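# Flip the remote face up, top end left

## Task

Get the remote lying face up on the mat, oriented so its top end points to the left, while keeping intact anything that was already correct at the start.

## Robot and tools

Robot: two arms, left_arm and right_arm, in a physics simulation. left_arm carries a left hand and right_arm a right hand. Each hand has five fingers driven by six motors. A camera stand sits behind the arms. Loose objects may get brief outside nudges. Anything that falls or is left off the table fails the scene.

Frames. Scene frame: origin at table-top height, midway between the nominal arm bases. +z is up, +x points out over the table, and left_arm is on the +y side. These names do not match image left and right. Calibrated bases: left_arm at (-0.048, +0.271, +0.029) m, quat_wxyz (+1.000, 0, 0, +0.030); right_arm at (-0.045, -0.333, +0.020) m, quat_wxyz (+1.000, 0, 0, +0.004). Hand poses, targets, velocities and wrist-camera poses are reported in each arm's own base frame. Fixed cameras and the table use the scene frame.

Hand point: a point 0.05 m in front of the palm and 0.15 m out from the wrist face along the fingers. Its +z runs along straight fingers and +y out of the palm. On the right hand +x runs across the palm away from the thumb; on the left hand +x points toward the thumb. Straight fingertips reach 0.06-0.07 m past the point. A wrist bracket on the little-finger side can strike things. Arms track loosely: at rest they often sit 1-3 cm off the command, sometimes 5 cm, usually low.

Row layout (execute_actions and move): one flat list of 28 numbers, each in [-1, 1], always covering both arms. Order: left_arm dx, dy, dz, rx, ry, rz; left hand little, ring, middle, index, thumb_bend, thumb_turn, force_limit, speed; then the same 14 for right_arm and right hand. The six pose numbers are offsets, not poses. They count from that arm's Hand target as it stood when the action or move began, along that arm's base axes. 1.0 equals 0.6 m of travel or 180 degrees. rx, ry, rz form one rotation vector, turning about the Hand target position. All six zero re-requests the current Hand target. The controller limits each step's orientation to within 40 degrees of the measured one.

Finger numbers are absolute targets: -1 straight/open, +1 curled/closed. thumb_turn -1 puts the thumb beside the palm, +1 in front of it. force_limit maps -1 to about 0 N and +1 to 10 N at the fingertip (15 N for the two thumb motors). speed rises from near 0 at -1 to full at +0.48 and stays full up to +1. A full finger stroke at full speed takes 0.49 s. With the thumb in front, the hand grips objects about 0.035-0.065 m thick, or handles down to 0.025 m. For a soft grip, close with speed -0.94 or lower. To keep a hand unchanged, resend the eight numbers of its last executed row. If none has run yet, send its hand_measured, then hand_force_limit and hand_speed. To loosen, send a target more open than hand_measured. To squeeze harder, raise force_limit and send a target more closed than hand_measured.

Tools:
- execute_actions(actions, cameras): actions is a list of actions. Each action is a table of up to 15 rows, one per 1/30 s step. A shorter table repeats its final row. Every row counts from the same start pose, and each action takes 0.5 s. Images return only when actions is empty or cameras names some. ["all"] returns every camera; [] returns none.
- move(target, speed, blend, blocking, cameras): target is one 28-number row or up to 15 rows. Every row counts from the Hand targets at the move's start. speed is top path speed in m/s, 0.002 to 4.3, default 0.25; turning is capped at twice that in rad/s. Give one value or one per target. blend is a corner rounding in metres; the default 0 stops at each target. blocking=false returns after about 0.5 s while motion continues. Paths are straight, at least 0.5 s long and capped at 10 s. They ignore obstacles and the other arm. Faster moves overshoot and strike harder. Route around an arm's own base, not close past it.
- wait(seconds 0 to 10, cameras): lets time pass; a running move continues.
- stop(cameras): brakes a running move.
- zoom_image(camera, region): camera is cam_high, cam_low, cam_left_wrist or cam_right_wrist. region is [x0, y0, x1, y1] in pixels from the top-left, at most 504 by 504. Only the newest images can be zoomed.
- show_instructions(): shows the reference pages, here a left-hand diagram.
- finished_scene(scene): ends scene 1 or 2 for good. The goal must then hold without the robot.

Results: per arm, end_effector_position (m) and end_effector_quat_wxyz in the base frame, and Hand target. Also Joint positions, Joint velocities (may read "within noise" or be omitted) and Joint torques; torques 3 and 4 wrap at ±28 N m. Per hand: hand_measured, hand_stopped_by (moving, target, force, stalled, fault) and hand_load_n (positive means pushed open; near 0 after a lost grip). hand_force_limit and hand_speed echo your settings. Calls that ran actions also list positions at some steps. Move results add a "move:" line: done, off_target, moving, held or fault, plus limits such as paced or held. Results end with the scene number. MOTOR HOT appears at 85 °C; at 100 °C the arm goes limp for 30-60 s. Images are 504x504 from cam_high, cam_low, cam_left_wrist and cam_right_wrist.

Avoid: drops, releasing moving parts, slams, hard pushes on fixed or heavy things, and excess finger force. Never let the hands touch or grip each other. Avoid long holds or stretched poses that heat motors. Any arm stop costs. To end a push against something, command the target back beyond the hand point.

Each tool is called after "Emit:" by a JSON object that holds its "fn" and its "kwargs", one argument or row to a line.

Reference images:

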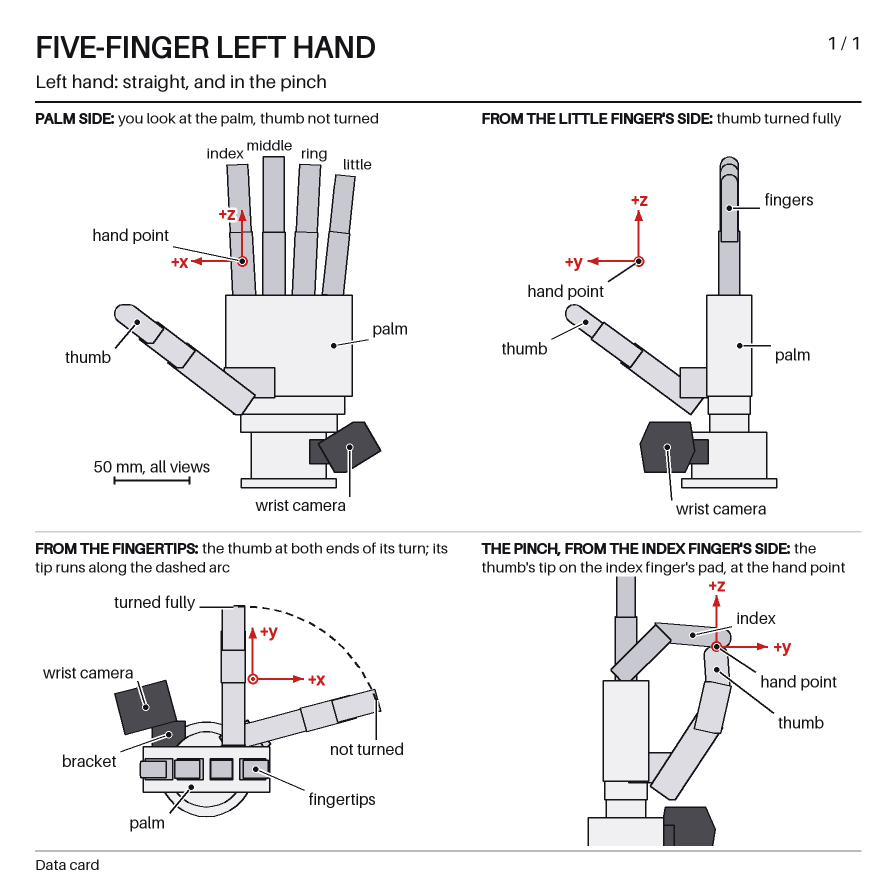

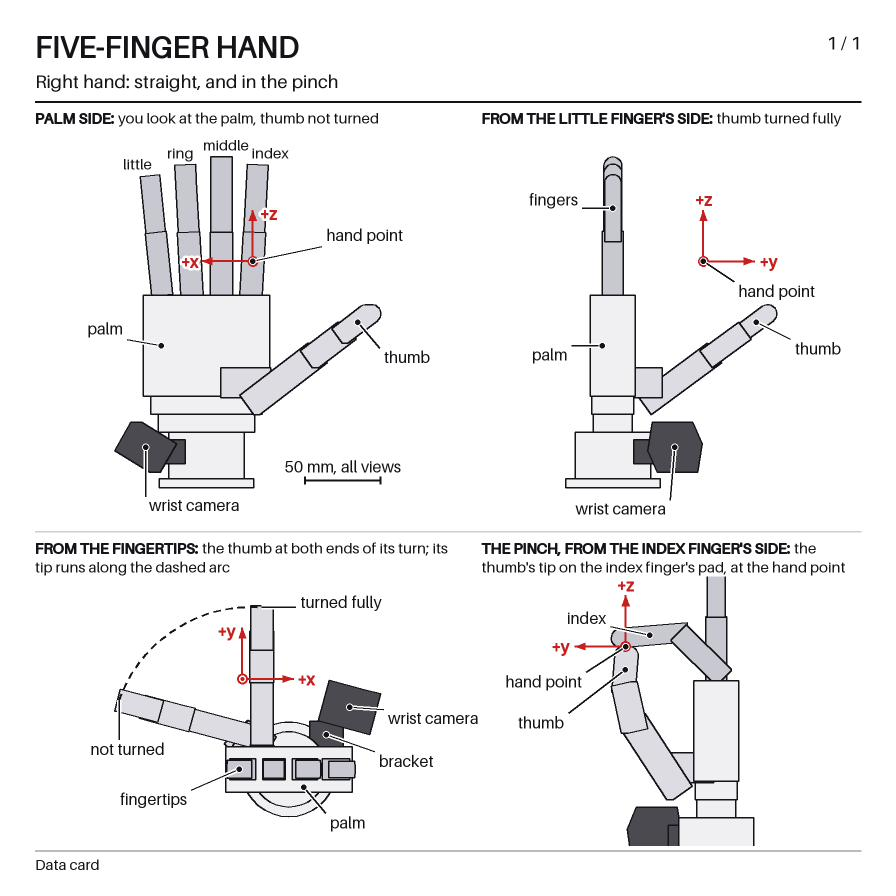

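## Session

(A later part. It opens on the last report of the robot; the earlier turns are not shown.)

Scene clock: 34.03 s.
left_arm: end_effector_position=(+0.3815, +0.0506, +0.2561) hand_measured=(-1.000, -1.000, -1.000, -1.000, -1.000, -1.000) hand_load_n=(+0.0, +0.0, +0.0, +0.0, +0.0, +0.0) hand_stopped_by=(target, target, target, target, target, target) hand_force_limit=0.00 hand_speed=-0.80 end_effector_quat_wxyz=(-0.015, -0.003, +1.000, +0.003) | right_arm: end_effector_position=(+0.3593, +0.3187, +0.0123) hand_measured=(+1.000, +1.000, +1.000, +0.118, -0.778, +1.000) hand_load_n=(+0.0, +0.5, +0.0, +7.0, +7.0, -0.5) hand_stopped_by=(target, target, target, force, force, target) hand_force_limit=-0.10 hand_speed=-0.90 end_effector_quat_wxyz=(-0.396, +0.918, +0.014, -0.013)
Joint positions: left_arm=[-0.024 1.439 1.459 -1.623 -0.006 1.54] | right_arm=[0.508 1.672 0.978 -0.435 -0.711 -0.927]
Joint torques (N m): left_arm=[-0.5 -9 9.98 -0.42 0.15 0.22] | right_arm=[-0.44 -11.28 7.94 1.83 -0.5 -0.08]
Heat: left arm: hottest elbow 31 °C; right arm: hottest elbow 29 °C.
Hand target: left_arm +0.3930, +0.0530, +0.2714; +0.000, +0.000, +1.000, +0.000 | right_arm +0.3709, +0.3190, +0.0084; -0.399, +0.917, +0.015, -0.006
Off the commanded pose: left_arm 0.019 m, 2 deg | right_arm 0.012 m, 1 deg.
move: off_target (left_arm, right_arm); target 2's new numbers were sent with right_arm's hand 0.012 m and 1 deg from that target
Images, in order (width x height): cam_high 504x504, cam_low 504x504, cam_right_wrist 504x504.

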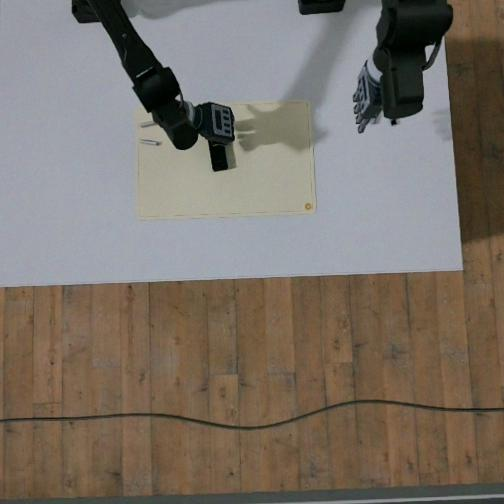

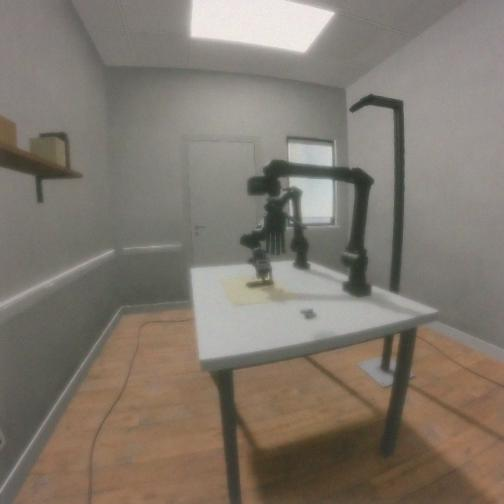

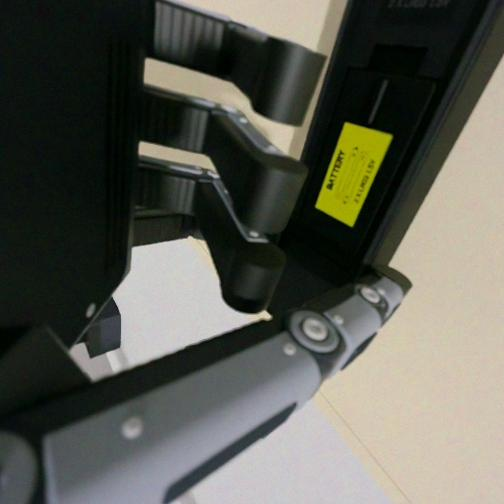

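Emit:
{"fn": "move", "kwargs": {
  "target": [0,0,0,0,0,0,-1,-1,-1,-1,-1,-1,0,-0.8,0,0,0.1,0,0,0,1,1,1,0.4,0.2,1,-0.1,-0.9],
  "cameras": ["cam_right_wrist","cam_low"],
  "speed": 0.06
}}

Emit:
{"fn": "zoom_image", "kwargs": {
  "camera": "cam_low",
  "region": [225, 255, 285, 305]
}}

Scene clock: 35.80 s.
left_arm: end_effector_position=(+0.3815, +0.0506, +0.2561) hand_measured=(-1.000, -1.000, -1.000, -1.000, -1.000, -1.000) hand_load_n=(+0.0, +0.0, +0.0, +0.0, +0.0, +0.0) hand_stopped_by=(target, target, target, target, target, target) hand_force_limit=0.00 hand_speed=-0.80 end_effector_quat_wxyz=(-0.015, -0.003, +1.000, +0.003) | right_arm: end_effector_position=(+0.3457, +0.3110, +0.0413) hand_measured=(+1.000, +1.000, +1.000, +0.118, -0.780, +1.000) hand_load_n=(+0.0, +0.0, +0.0, +6.5, +7.0, -0.5) hand_stopped_by=(target, target, target, force, force, target) hand_force_limit=-0.10 hand_speed=-0.90 end_effector_quat_wxyz=(-0.384, +0.922, +0.006, -0.034)
Joint positions: left_arm=[-0.024 1.439 1.459 -1.623 -0.006 1.54] | right_arm=[0.508 1.613 1.003 -0.574 -0.711 -0.93]
Joint torques (N m): left_arm=[-0.56 -9 9.96 -0.39 0.15 0.23] | right_arm=[-0.38 -14.21 10.92 0.79 -0.5 -0.04]
Heat: left arm: hottest elbow 31 °C; right arm: hottest elbow 29 °C.
Hand target: left_arm +0.3930, +0.0530, +0.2714; +0.000, +0.000, +1.000, +0.000 | right_arm +0.3709, +0.3190, +0.0684; -0.399, +0.917, +0.015, -0.006
Off the commanded pose: left_arm 0.019 m, 2 deg | right_arm 0.038 m, 4 deg.
move: off_target (left_arm, right_arm)
Images, in order (width x height): cam_low 504x504, cam_right_wrist 504x504.

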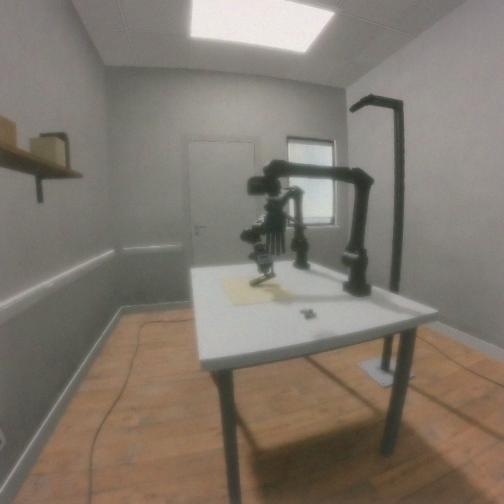

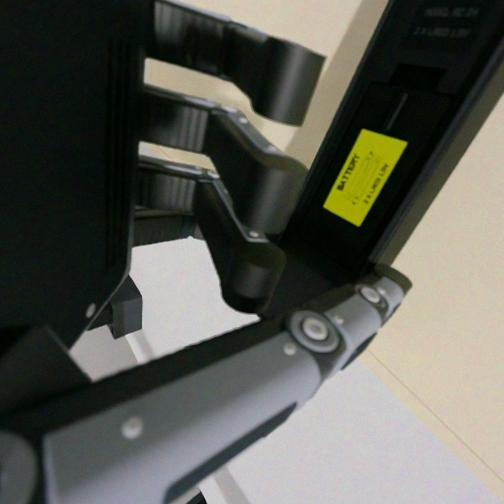

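Scaled by 8.400.

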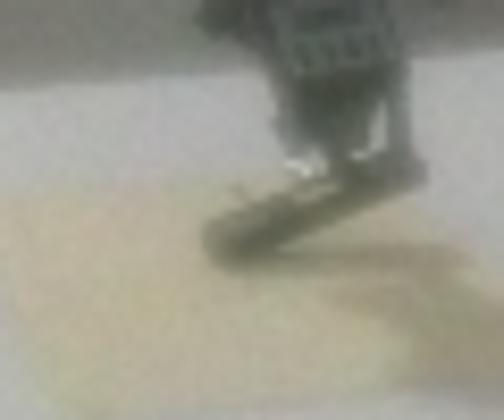

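Emit:
{"fn": "move", "kwargs": {
  "target": [0,0,0,0,0,0,-1,-1,-1,-1,-1,-1,0,-0.8,0,0,0.22,0,0,0,1,1,1,0.4,0.2,1,-0.1,-0.9],
  "cameras": ["cam_right_wrist","cam_low"],
  "speed": 0.08
}}

Emit:
{"fn": "zoom_image", "kwargs": {
  "camera": "cam_low",
  "region": [225, 235, 295, 305]
}}

Scene clock: 38.40 s.
left_arm: end_effector_position=(+0.3815, +0.0506, +0.2561) hand_measured=(-1.000, -1.000, -1.000, -1.000, -1.000, -1.000) hand_load_n=(+0.0, +0.0, +0.0, +0.0, +0.0, +0.0) hand_stopped_by=(target, target, target, target, target, target) hand_force_limit=0.00 hand_speed=-0.80 end_effector_quat_wxyz=(-0.015, -0.003, +1.000, +0.003) | right_arm: end_effector_position=(+0.3500, +0.3134, +0.1661) hand_measured=(+1.000, +1.000, +1.000, +0.118, -0.780, +1.000) hand_load_n=(+0.0, +0.0, +0.0, +6.0, +7.0, -1.0) hand_stopped_by=(target, target, target, force, force, target) hand_force_limit=-0.10 hand_speed=-0.90 end_effector_quat_wxyz=(-0.382, +0.923, +0.004, -0.038)
Joint positions: left_arm=[-0.024 1.439 1.459 -1.623 -0.006 1.54] | right_arm=[0.508 1.487 1.219 -0.926 -0.711 -0.93]
Joint torques (N m): left_arm=[-0.56 -9.11 9.98 -0.4 0.16 0.21] | right_arm=[-0.44 -13.68 12.79 0.72 -0.5 -0.03]
Heat: left arm: hottest elbow 31 °C; right arm: hottest elbow 29 °C.
Hand target: left_arm +0.3930, +0.0530, +0.2714; +0.000, +0.000, +1.000, +0.000 | right_arm +0.3709, +0.3190, +0.2003; -0.399, +0.917, +0.015, -0.006
Off the commanded pose: left_arm 0.019 m, 2 deg | right_arm 0.041 m, 4 deg.
move: off_target (left_arm, right_arm)
Images, in order (width x height): cam_low 504x504, cam_right_wrist 504x504.

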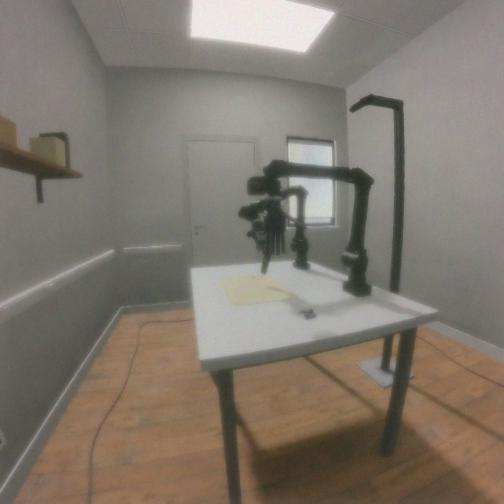

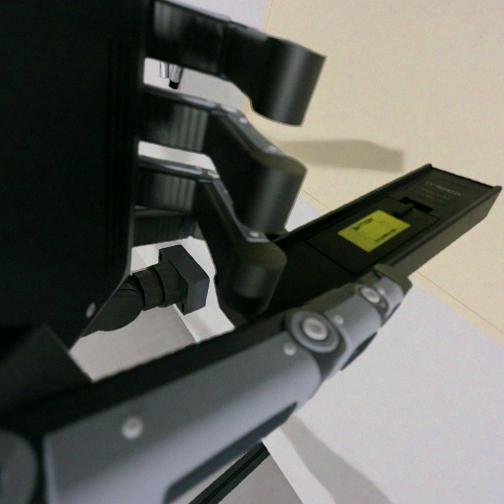

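Scaled by 7.200.

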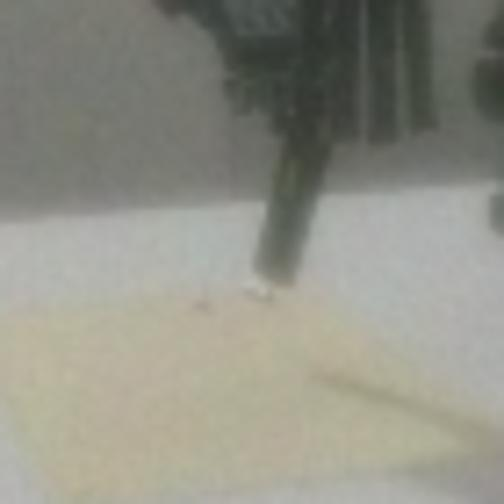

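Emit:
{"fn": "move", "kwargs": {
  "target": [
    [0,0,0,0,0,0,-1,-1,-1,-1,-1,-1,0,-0.8,0.128,0.164,0.033,0,0,-0.5133,1,1,1,0.4,0.2,1,-0.1,-0.9],
    [0,0,0,0,0,0,-1,-1,-1,-1,-1,-1,0,-0.8,0.128,0.164,0.033,0.1286,0.1341,-0.5004,1,1,1,0.4,0.2,1,-0.1,-0.9]
  ],
  "cameras": ["cam_right_wrist","cam_low","cam_high"],
  "speed": 0.2,
  "blend": [0.02,0]
}}

Emit:
{"fn": "zoom_image", "kwargs": {
  "camera": "cam_low",
  "region": [225, 235, 295, 305]
}}

Emit:
{"fn": "zoom_image", "kwargs": {
  "camera": "cam_high",
  "region": [180, 80, 280, 180]
}}

Scene clock: 45.67 s.
left_arm: end_effector_position=(+0.3815, +0.0506, +0.2561) hand_measured=(-1.000, -1.000, -1.000, -1.000, -1.000, -1.000) hand_load_n=(+0.0, +0.0, +0.0, +0.0, -0.5, +0.0) hand_stopped_by=(target, target, target, target, target, target) hand_force_limit=0.00 hand_speed=-0.80 end_effector_quat_wxyz=(-0.015, -0.003, +1.000, +0.003) | right_arm: end_effector_position=(+0.4406, +0.4215, +0.2001) hand_measured=(+1.000, +1.000, +1.000, +0.118, -0.780, +1.000) hand_load_n=(+0.0, +0.0, +0.0, +6.0, +7.0, -1.0) hand_stopped_by=(target, target, target, force, force, target) hand_force_limit=-0.10 hand_speed=-0.90 end_effector_quat_wxyz=(+0.416, -0.570, +0.700, -0.109)
Joint positions: left_arm=[-0.024 1.439 1.459 -1.623 -0.006 1.54] | right_arm=[0.735 1.458 1.138 -0.385 0.237 0.83]
Joint torques (N m): left_arm=[-0.44 -9 9.95 -0.42 0.15 0.22] | right_arm=[-0.67 -14.56 8.68 2.93 0.06 0.2]
Heat: left arm: hottest elbow 32 °C; right arm: hottest elbow 30 °C.
Hand target: left_arm +0.3930, +0.0530, +0.2714; +0.000, +0.000, +1.000, +0.000 | right_arm +0.4477, +0.4174, +0.2201; +0.438, -0.551, +0.703, -0.105
Off the commanded pose: left_arm 0.019 m, 2 deg | right_arm 0.022 m, 3 deg.
move: off_target (left_arm, right_arm)
Images, in order (width x height): cam_high 504x504, cam_low 504x504, cam_right_wrist 504x504.

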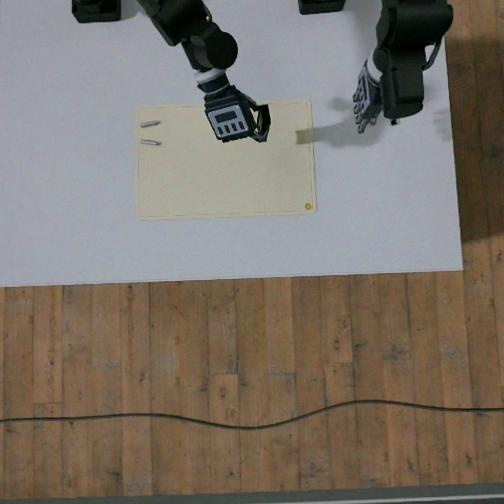

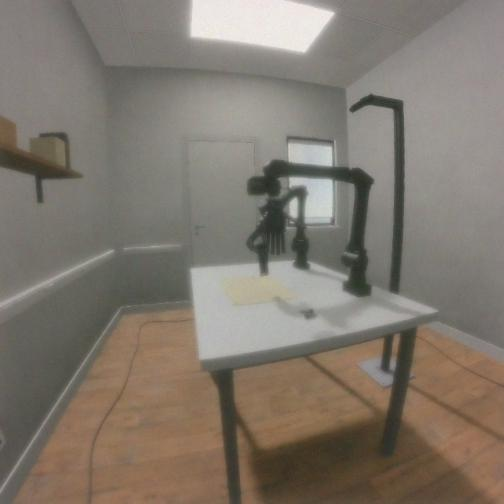

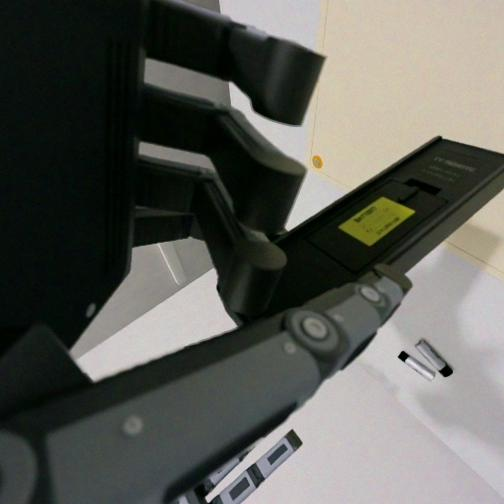

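Scaled by 7.200.

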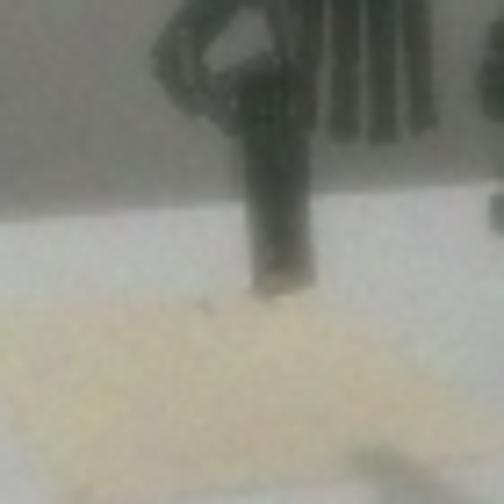

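Scaled by 5.040.

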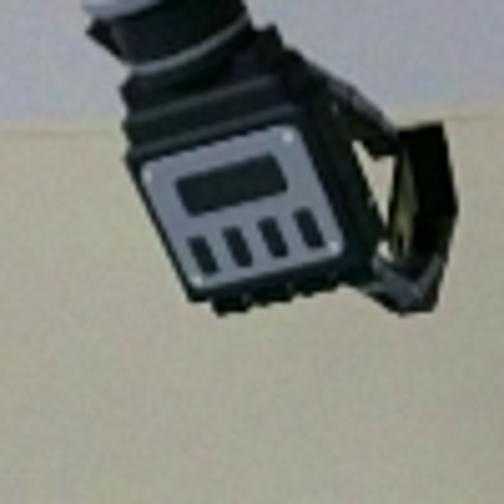

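Emit:
{"fn": "move", "kwargs": {
  "target": [0,0,0,0,0,0,-1,-1,-1,-1,-1,-1,0,-0.8,0,0.0,-0.155,0,0,0,1,1,1,0.4,0.2,1,-0.1,-0.9],
  "cameras": ["cam_right_wrist","cam_low","cam_high"],
  "speed": 0.1
}}

Emit:
{"fn": "zoom_image", "kwargs": {
  "camera": "cam_low",
  "region": [225, 235, 295, 305]
}}

Emit:
{"fn": "zoom_image", "kwargs": {
  "camera": "cam_high",
  "region": [210, 90, 290, 170]
}}

Scene clock: 48.13 s.
left_arm: end_effector_position=(+0.3815, +0.0506, +0.2561) hand_measured=(-1.000, -1.000, -1.000, -1.000, -1.000, -1.000) hand_load_n=(+0.0, +0.0, +0.0, +0.0, +0.0, +0.0) hand_stopped_by=(target, target, target, target, target, target) hand_force_limit=0.00 hand_speed=-0.80 end_effector_quat_wxyz=(-0.015, -0.003, +1.000, +0.003) | right_arm: end_effector_position=(+0.4383, +0.4191, +0.1268) hand_measured=(+1.000, +1.000, +1.000, +0.118, -0.780, +1.000) hand_load_n=(+0.0, +0.0, -0.5, +6.0, +7.0, -1.0) hand_stopped_by=(target, target, target, force, force, target) hand_force_limit=-0.10 hand_speed=-0.90 end_effector_quat_wxyz=(+0.431, -0.563, +0.697, -0.108)
Joint positions: left_arm=[-0.024 1.439 1.459 -1.623 -0.006 1.54] | right_arm=[0.734 1.527 0.982 -0.128 0.237 0.831]
Joint torques (N m): left_arm=[-0.62 -9 9.98 -0.4 0.16 0.22] | right_arm=[-0.73 -11.63 8.13 2.99 0.06 0.23]
Heat: left arm: hottest elbow 32 °C; right arm: hottest elbow 30 °C.
Hand target: left_arm +0.3930, +0.0530, +0.2714; +0.000, +0.000, +1.000, +0.000 | right_arm +0.4478, +0.4173, +0.1272; +0.438, -0.551, +0.703, -0.105
Off the commanded pose: left_arm 0.019 m, 2 deg | right_arm 0.010 m, 2 deg.
move: off_target (left_arm)
Images, in order (width x height): cam_high 504x504, cam_low 504x504, cam_right_wrist 504x504.

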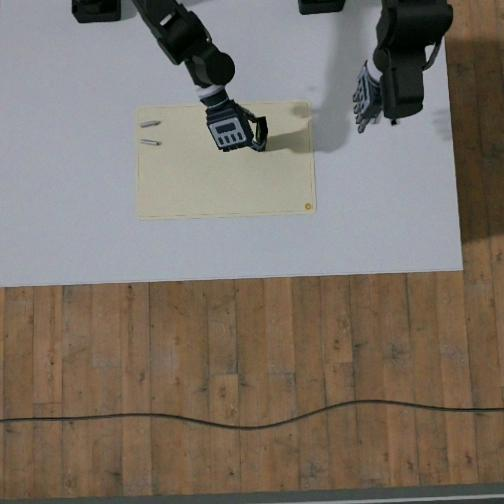

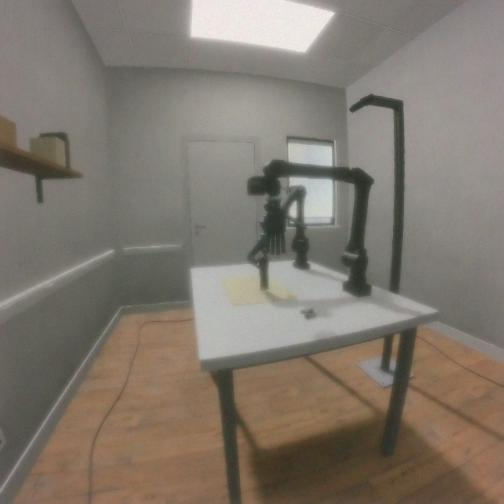

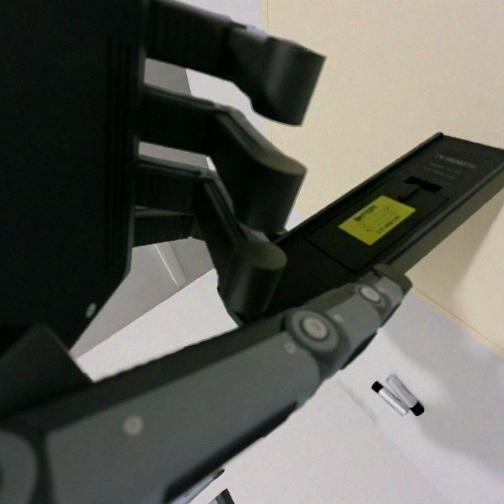

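Scaled by 7.200.

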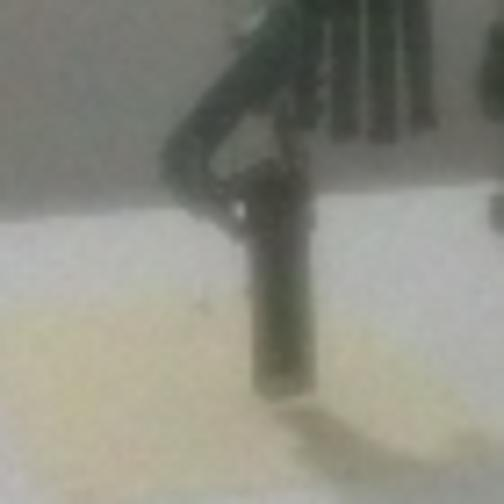

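Scaled by 6.300.

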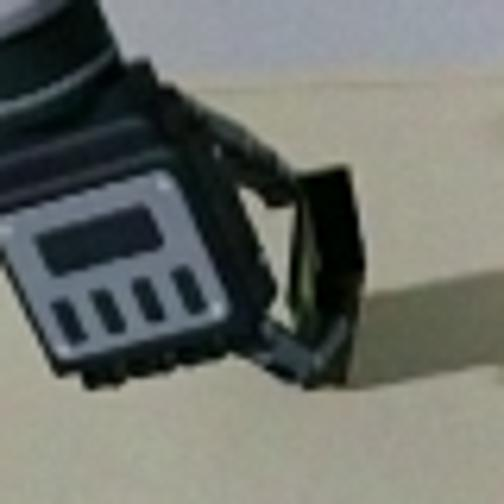

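Emit:
{"fn": "move", "kwargs": {
  "target": [
    [0,0,0,0,0,0,-1,-1,-1,-1,-1,-1,0,-0.8,0,-0.037,-0.027,0,0,0,1,1,1,0.4,0.2,1,-0.1,-0.9],
    [0,0,0,0,0,0,-1,-1,-1,-1,-1,-1,0,-0.8,0,-0.1,-0.055,0,0,0,1,1,1,0.4,0.2,1,-0.1,-0.9]
  ],
  "cameras": ["cam_right_wrist","cam_low","cam_high"],
  "speed": 0.07,
  "blend": [0.01,0]
}}

Emit:
{"fn": "zoom_image", "kwargs": {
  "camera": "cam_low",
  "region": [225, 235, 295, 305]
}}

Emit:
{"fn": "zoom_image", "kwargs": {
  "camera": "cam_high",
  "region": [190, 90, 270, 170]
}}

Scene clock: 50.37 s.
left_arm: end_effector_position=(+0.3815, +0.0506, +0.2561) hand_measured=(-1.000, -1.000, -1.000, -1.000, -1.000, -1.000) hand_load_n=(+0.0, +0.0, +0.0, +0.0, +0.0, +0.0) hand_stopped_by=(target, target, target, target, target, target) hand_force_limit=0.00 hand_speed=-0.80 end_effector_quat_wxyz=(-0.015, -0.003, +1.000, +0.003) | right_arm: end_effector_position=(+0.4497, +0.3640, +0.1035) hand_measured=(+1.000, +1.000, +1.000, +0.118, -0.780, +1.000) hand_load_n=(+0.0, +0.0, +0.0, +6.5, +8.5, -0.5) hand_stopped_by=(target, target, target, force, force, target) hand_force_limit=-0.10 hand_speed=-0.90 end_effector_quat_wxyz=(+0.443, -0.545, +0.705, -0.101)
Joint positions: left_arm=[-0.024 1.439 1.459 -1.623 -0.006 1.54] | right_arm=[0.621 1.499 0.854 0.009 0.15 0.799]
Joint torques (N m): left_arm=[-0.5 -9.05 9.98 -0.36 0.16 0.21] | right_arm=[-0.09 -11.16 6.48 2.5 0.07 -0.11]
Heat: left arm: hottest elbow 32 °C; right arm: hottest elbow 30 °C.
Hand target: left_arm +0.3930, +0.0530, +0.2714; +0.000, +0.000, +1.000, +0.000 | right_arm +0.4477, +0.3574, +0.0942; +0.438, -0.551, +0.703, -0.105
Off the commanded pose: left_arm 0.019 m, 2 deg | right_arm 0.012 m, 1 deg.
move: off_target (left_arm, right_arm)
Images, in order (width x height): cam_high 504x504, cam_low 504x504, cam_right_wrist 504x504.

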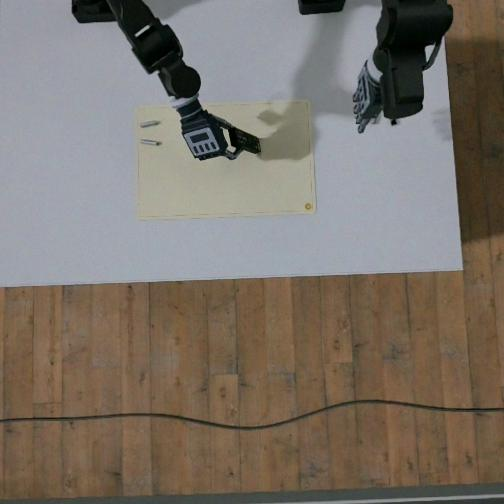

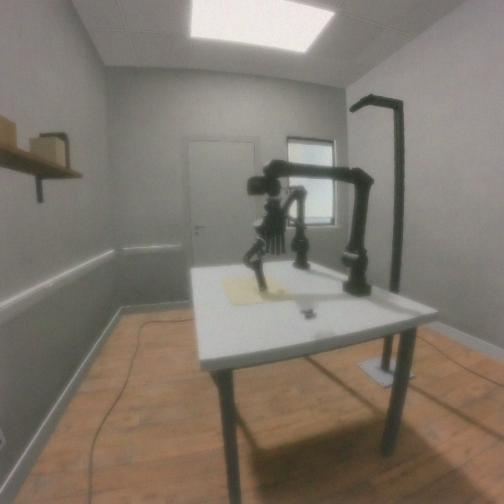

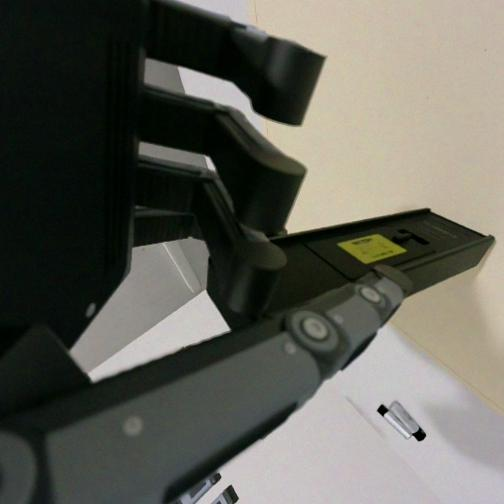

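Scaled by 7.200.

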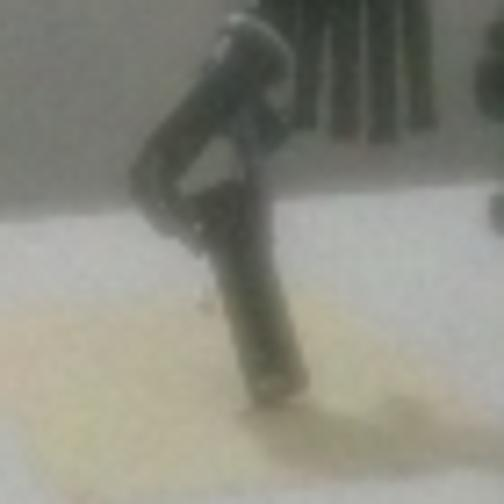

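Scaled by 6.300.

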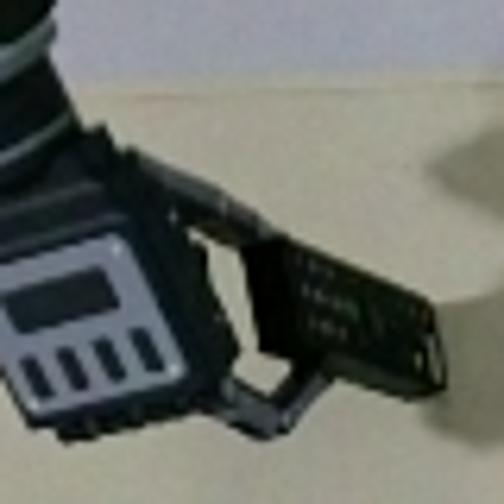

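Emit:
{"fn": "move", "kwargs": {
  "target": [
    [0,0,0,0,0,0,-1,-1,-1,-1,-1,-1,0,-0.8,0,0,0,0,0,0,-1,-1,-1,0.4,0.2,1,-0.1,-0.3],
    [0,0,0,0,0,0,-1,-1,-1,-1,-1,-1,0,-0.8,0,-0.0707,-0.07,-0.111,0,0,-1,-1,-1,0.4,0.2,1,-0.1,-0.3]
  ],
  "cameras": ["cam_right_wrist","cam_low","cam_high"],
  "speed": 0.07
}}

Emit:
{"fn": "zoom_image", "kwargs": {
  "camera": "cam_low",
  "region": [225, 235, 295, 305]
}}

Emit:
{"fn": "zoom_image", "kwargs": {
  "camera": "cam_high",
  "region": [190, 90, 270, 170]
}}

Scene clock: 55.93 s.
left_arm: end_effector_position=(+0.3815, +0.0506, +0.2561) hand_measured=(-1.000, -1.000, -1.000, -1.000, -1.000, -1.000) hand_load_n=(+0.0, +0.0, +0.0, +0.0, +0.0, +0.0) hand_stopped_by=(target, target, target, target, target, target) hand_force_limit=0.00 hand_speed=-0.80 end_effector_quat_wxyz=(-0.015, -0.003, +1.000, +0.003) | right_arm: end_effector_position=(+0.4477, +0.3064, +0.0544) hand_measured=(-1.000, -1.000, -1.000, +0.118, -0.780, +1.000) hand_load_n=(+0.0, +0.0, +0.0, +6.5, +8.0, +0.0) hand_stopped_by=(target, target, target, force, force, target) hand_force_limit=-0.10 hand_speed=-0.30 end_effector_quat_wxyz=(+0.339, -0.609, +0.681, -0.225)
Joint positions: left_arm=[-0.024 1.439 1.459 -1.623 -0.006 1.54] | right_arm=[0.621 1.525 0.854 -0.12 0.349 0.587]
Joint torques (N m): left_arm=[-0.56 -9.11 9.98 -0.38 0.15 0.21] | right_arm=[1.85 -10.11 8.68 1.4 0.42 -0.08]
Heat: left arm: hottest elbow 32 °C; right arm: hottest elbow 30 °C.
Hand target: left_arm +0.3930, +0.0530, +0.2714; +0.000, +0.000, +1.000, +0.000 | right_arm +0.4477, +0.3150, +0.0523; +0.336, -0.618, +0.674, -0.226
Off the commanded pose: left_arm 0.019 m, 2 deg | right_arm 0.009 m, 1 deg.
move: off_target (left_arm)
Images, in order (width x height): cam_high 504x504, cam_low 504x504, cam_right_wrist 504x504.

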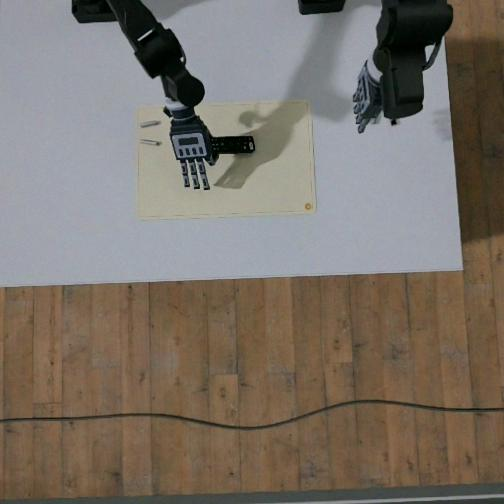

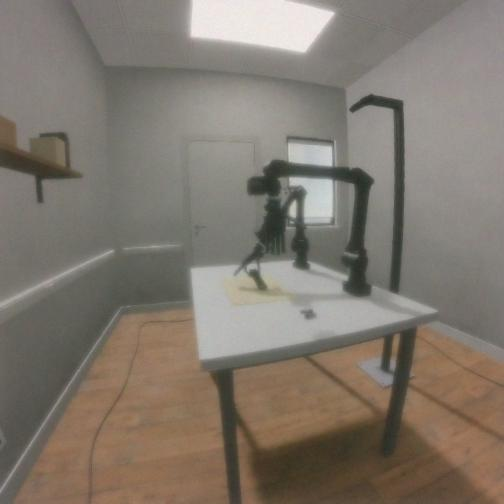

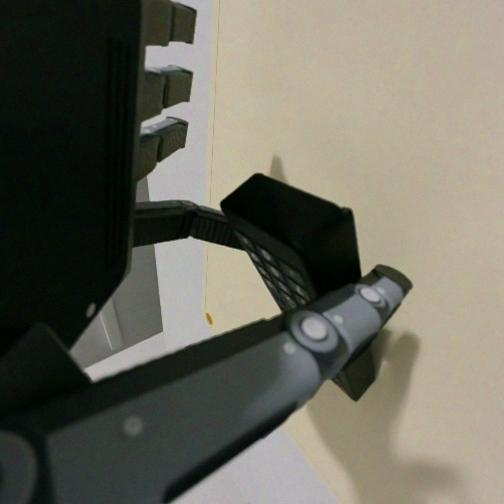

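Scaled by 7.200.

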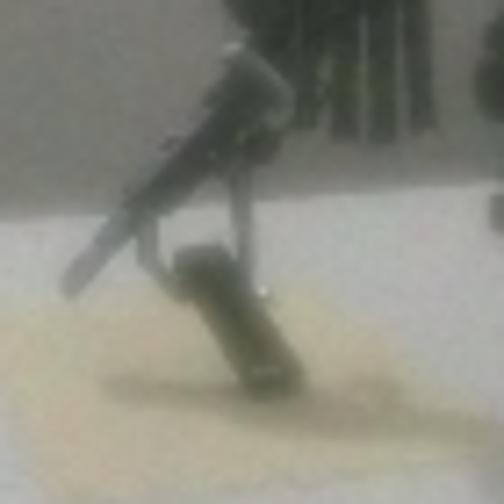

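Scaled by 6.300.

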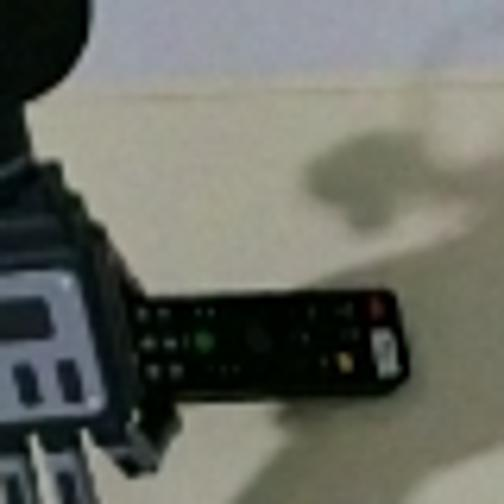

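Emit:
{"fn": "move", "kwargs": {
  "target": [
    [0,0,0,0,0,0,-1,-1,-1,-1,-1,-1,0,-0.8,0,-0.025,-0.072,-0.0556,0,0,-1,-1,-1,0.4,0.2,1,-0.1,-0.3]
  ],
  "cameras": ["cam_right_wrist","cam_low","cam_high"],
  "speed": 0.06
}}

Emit:
{"fn": "zoom_image", "kwargs": {
  "camera": "cam_low",
  "region": [225, 235, 295, 305]
}}

Scene clock: 58.20 s.
left_arm: end_effector_position=(+0.3815, +0.0506, +0.2561) hand_measured=(-1.000, -1.000, -1.000, -1.000, -1.000, -1.000) hand_load_n=(-0.5, +0.0, +0.0, +0.0, +0.0, +0.0) hand_stopped_by=(target, target, target, target, target, target) hand_force_limit=0.00 hand_speed=-0.80 end_effector_quat_wxyz=(-0.015, -0.003, +1.000, +0.003) | right_arm: end_effector_position=(+0.4433, +0.2879, +0.0074) hand_measured=(-1.000, -1.000, -1.000, +0.118, -0.780, +1.000) hand_load_n=(+0.0, +0.0, +0.0, +7.0, +7.5, +0.0) hand_stopped_by=(target, target, target, force, force, target) hand_force_limit=-0.10 hand_speed=-0.30 end_effector_quat_wxyz=(-0.276, +0.639, -0.660, +0.282)
Joint positions: left_arm=[-0.024 1.439 1.459 -1.623 -0.006 1.54] | right_arm=[0.649 1.616 0.854 -0.12 0.471 0.51]
Joint torques (N m): left_arm=[-0.44 -9.05 9.98 -0.36 0.16 0.22] | right_arm=[1.96 -10.81 8.51 1.77 0.55 -0.1]
Heat: left arm: hottest elbow 33 °C; right arm: hottest elbow 30 °C.
Hand target: left_arm +0.3930, +0.0530, +0.2714; +0.000, +0.000, +1.000, +0.000 | right_arm +0.4477, +0.2998, +0.0091; -0.280, +0.645, -0.652, +0.284
Off the commanded pose: left_arm 0.019 m, 2 deg | right_arm 0.013 m, 1 deg.
move: off_target (left_arm, right_arm)
Images, in order (width x height): cam_high 504x504, cam_low 504x504, cam_right_wrist 504x504.

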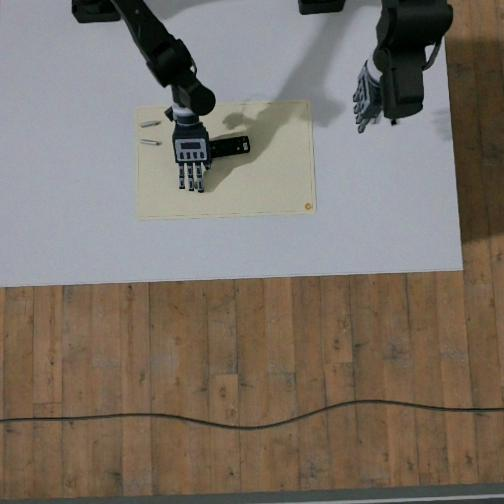

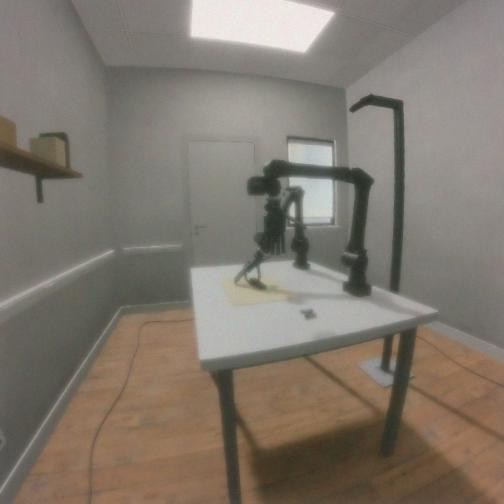

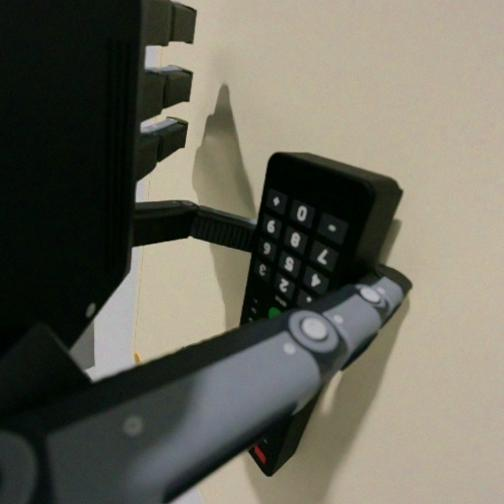

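Scaled by 7.200.

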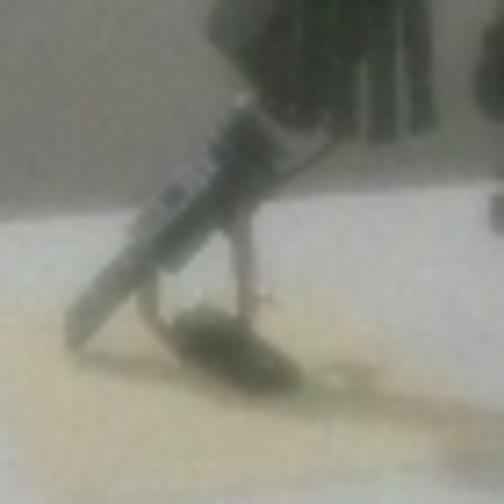

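Emit:
{"fn": "move", "kwargs": {
  "target": [
    [0,0,0,0,0,0,-1,-1,-1,-1,-1,-1,0,-0.8,0,0,0.005,0,0,0,-1,-1,-1,-0.03,-1,1,-0.1,-0.7],
    [0,0,0,0,0,0,-1,-1,-1,-1,-1,-1,0,-0.8,0,0,0.12,0,0,0,-1,-1,-1,-0.03,-1,1,-0.1,-0.7],
    [0,0,0,0,0,0,-1,-1,-1,-1,-1,-1,0,-0.8,-0.15,-0.1,0.25,0,0,0,-1,-1,-1,-0.03,-1,1,-0.1,-0.7]
  ],
  "cameras": ["cam_right_wrist","cam_low","cam_high"],
  "speed": [0.06,0.08,0.2]
}}

Emit:
{"fn": "zoom_image", "kwargs": {
  "camera": "cam_high",
  "region": [130, 80, 330, 230]
}}

Emit:
{"fn": "zoom_image", "kwargs": {
  "camera": "cam_low",
  "region": [225, 235, 295, 305]
}}

Scene clock: 62.47 s.
left_arm: end_effector_position=(+0.3815, +0.0506, +0.2561) hand_measured=(-1.000, -1.000, -1.000, -1.000, -1.000, -1.000) hand_load_n=(+0.0, +0.0, +0.0, +0.0, +0.0, +0.0) hand_stopped_by=(target, target, target, target, target, target) hand_force_limit=0.00 hand_speed=-0.80 end_effector_quat_wxyz=(-0.015, -0.003, +1.000, +0.003) | right_arm: end_effector_position=(+0.3657, +0.2378, +0.1612) hand_measured=(-1.000, -1.000, -1.000, -0.030, -1.000, +1.000) hand_load_n=(+0.0, +0.0, +0.0, +0.0, +0.0, +0.0) hand_stopped_by=(target, target, target, target, target, target) hand_force_limit=-0.10 hand_speed=-0.70 end_effector_quat_wxyz=(-0.282, +0.642, -0.653, +0.286)
Joint positions: left_arm=[-0.024 1.439 1.459 -1.623 -0.006 1.54] | right_arm=[0.672 1.13 0.843 -0.584 0.487 0.509]
Joint torques (N m): left_arm=[-0.38 -9 9.96 -0.38 0.16 0.21] | right_arm=[1.96 -7.71 8.02 1.24 0.53 0.15]
Heat: left arm: hottest elbow 33 °C; right arm: hottest elbow 30 °C.
Hand target: left_arm +0.3930, +0.0530, +0.2714; +0.000, +0.000, +1.000, +0.000 | right_arm +0.3577, +0.2398, +0.1589; -0.280, +0.645, -0.652, +0.284
Off the commanded pose: left_arm 0.019 m, 2 deg | right_arm 0.009 m, 1 deg.
move: off_target (left_arm)
Images, in order (width x height): cam_high 504x504, cam_low 504x504, cam_right_wrist 504x504.

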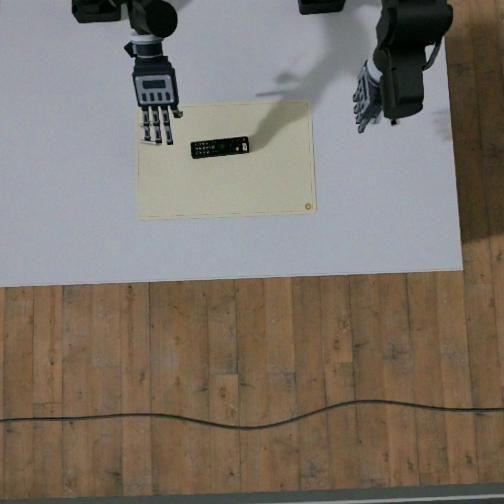

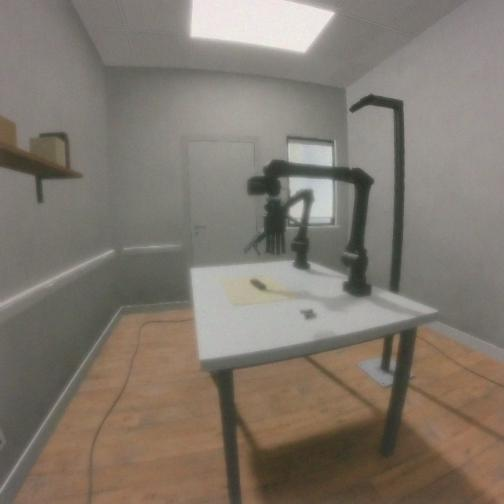

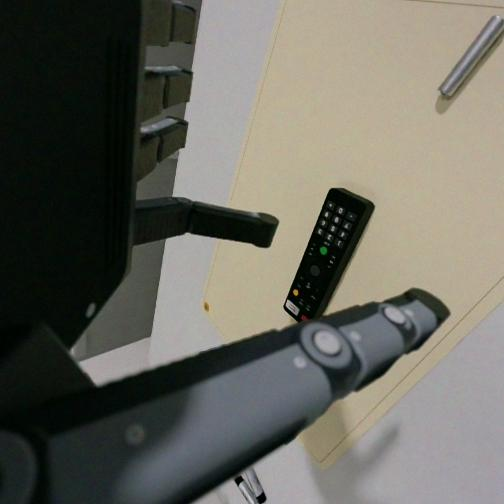

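Scaled by 2.520.

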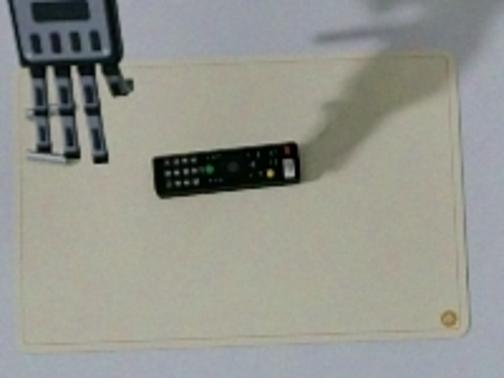

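Scaled by 7.200.

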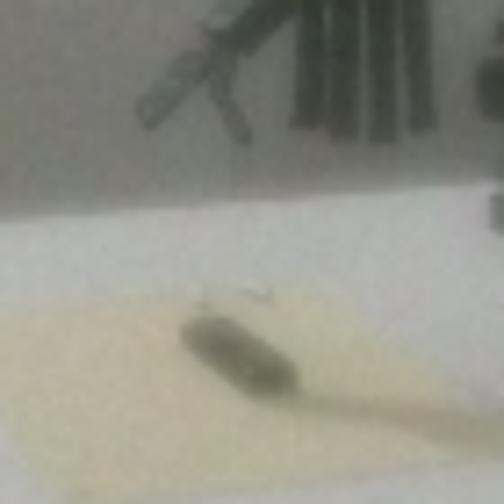

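Emit:
{"fn": "finished_scene", "kwargs": {
  "scene": 2
}}

The scene is finished: the task was done.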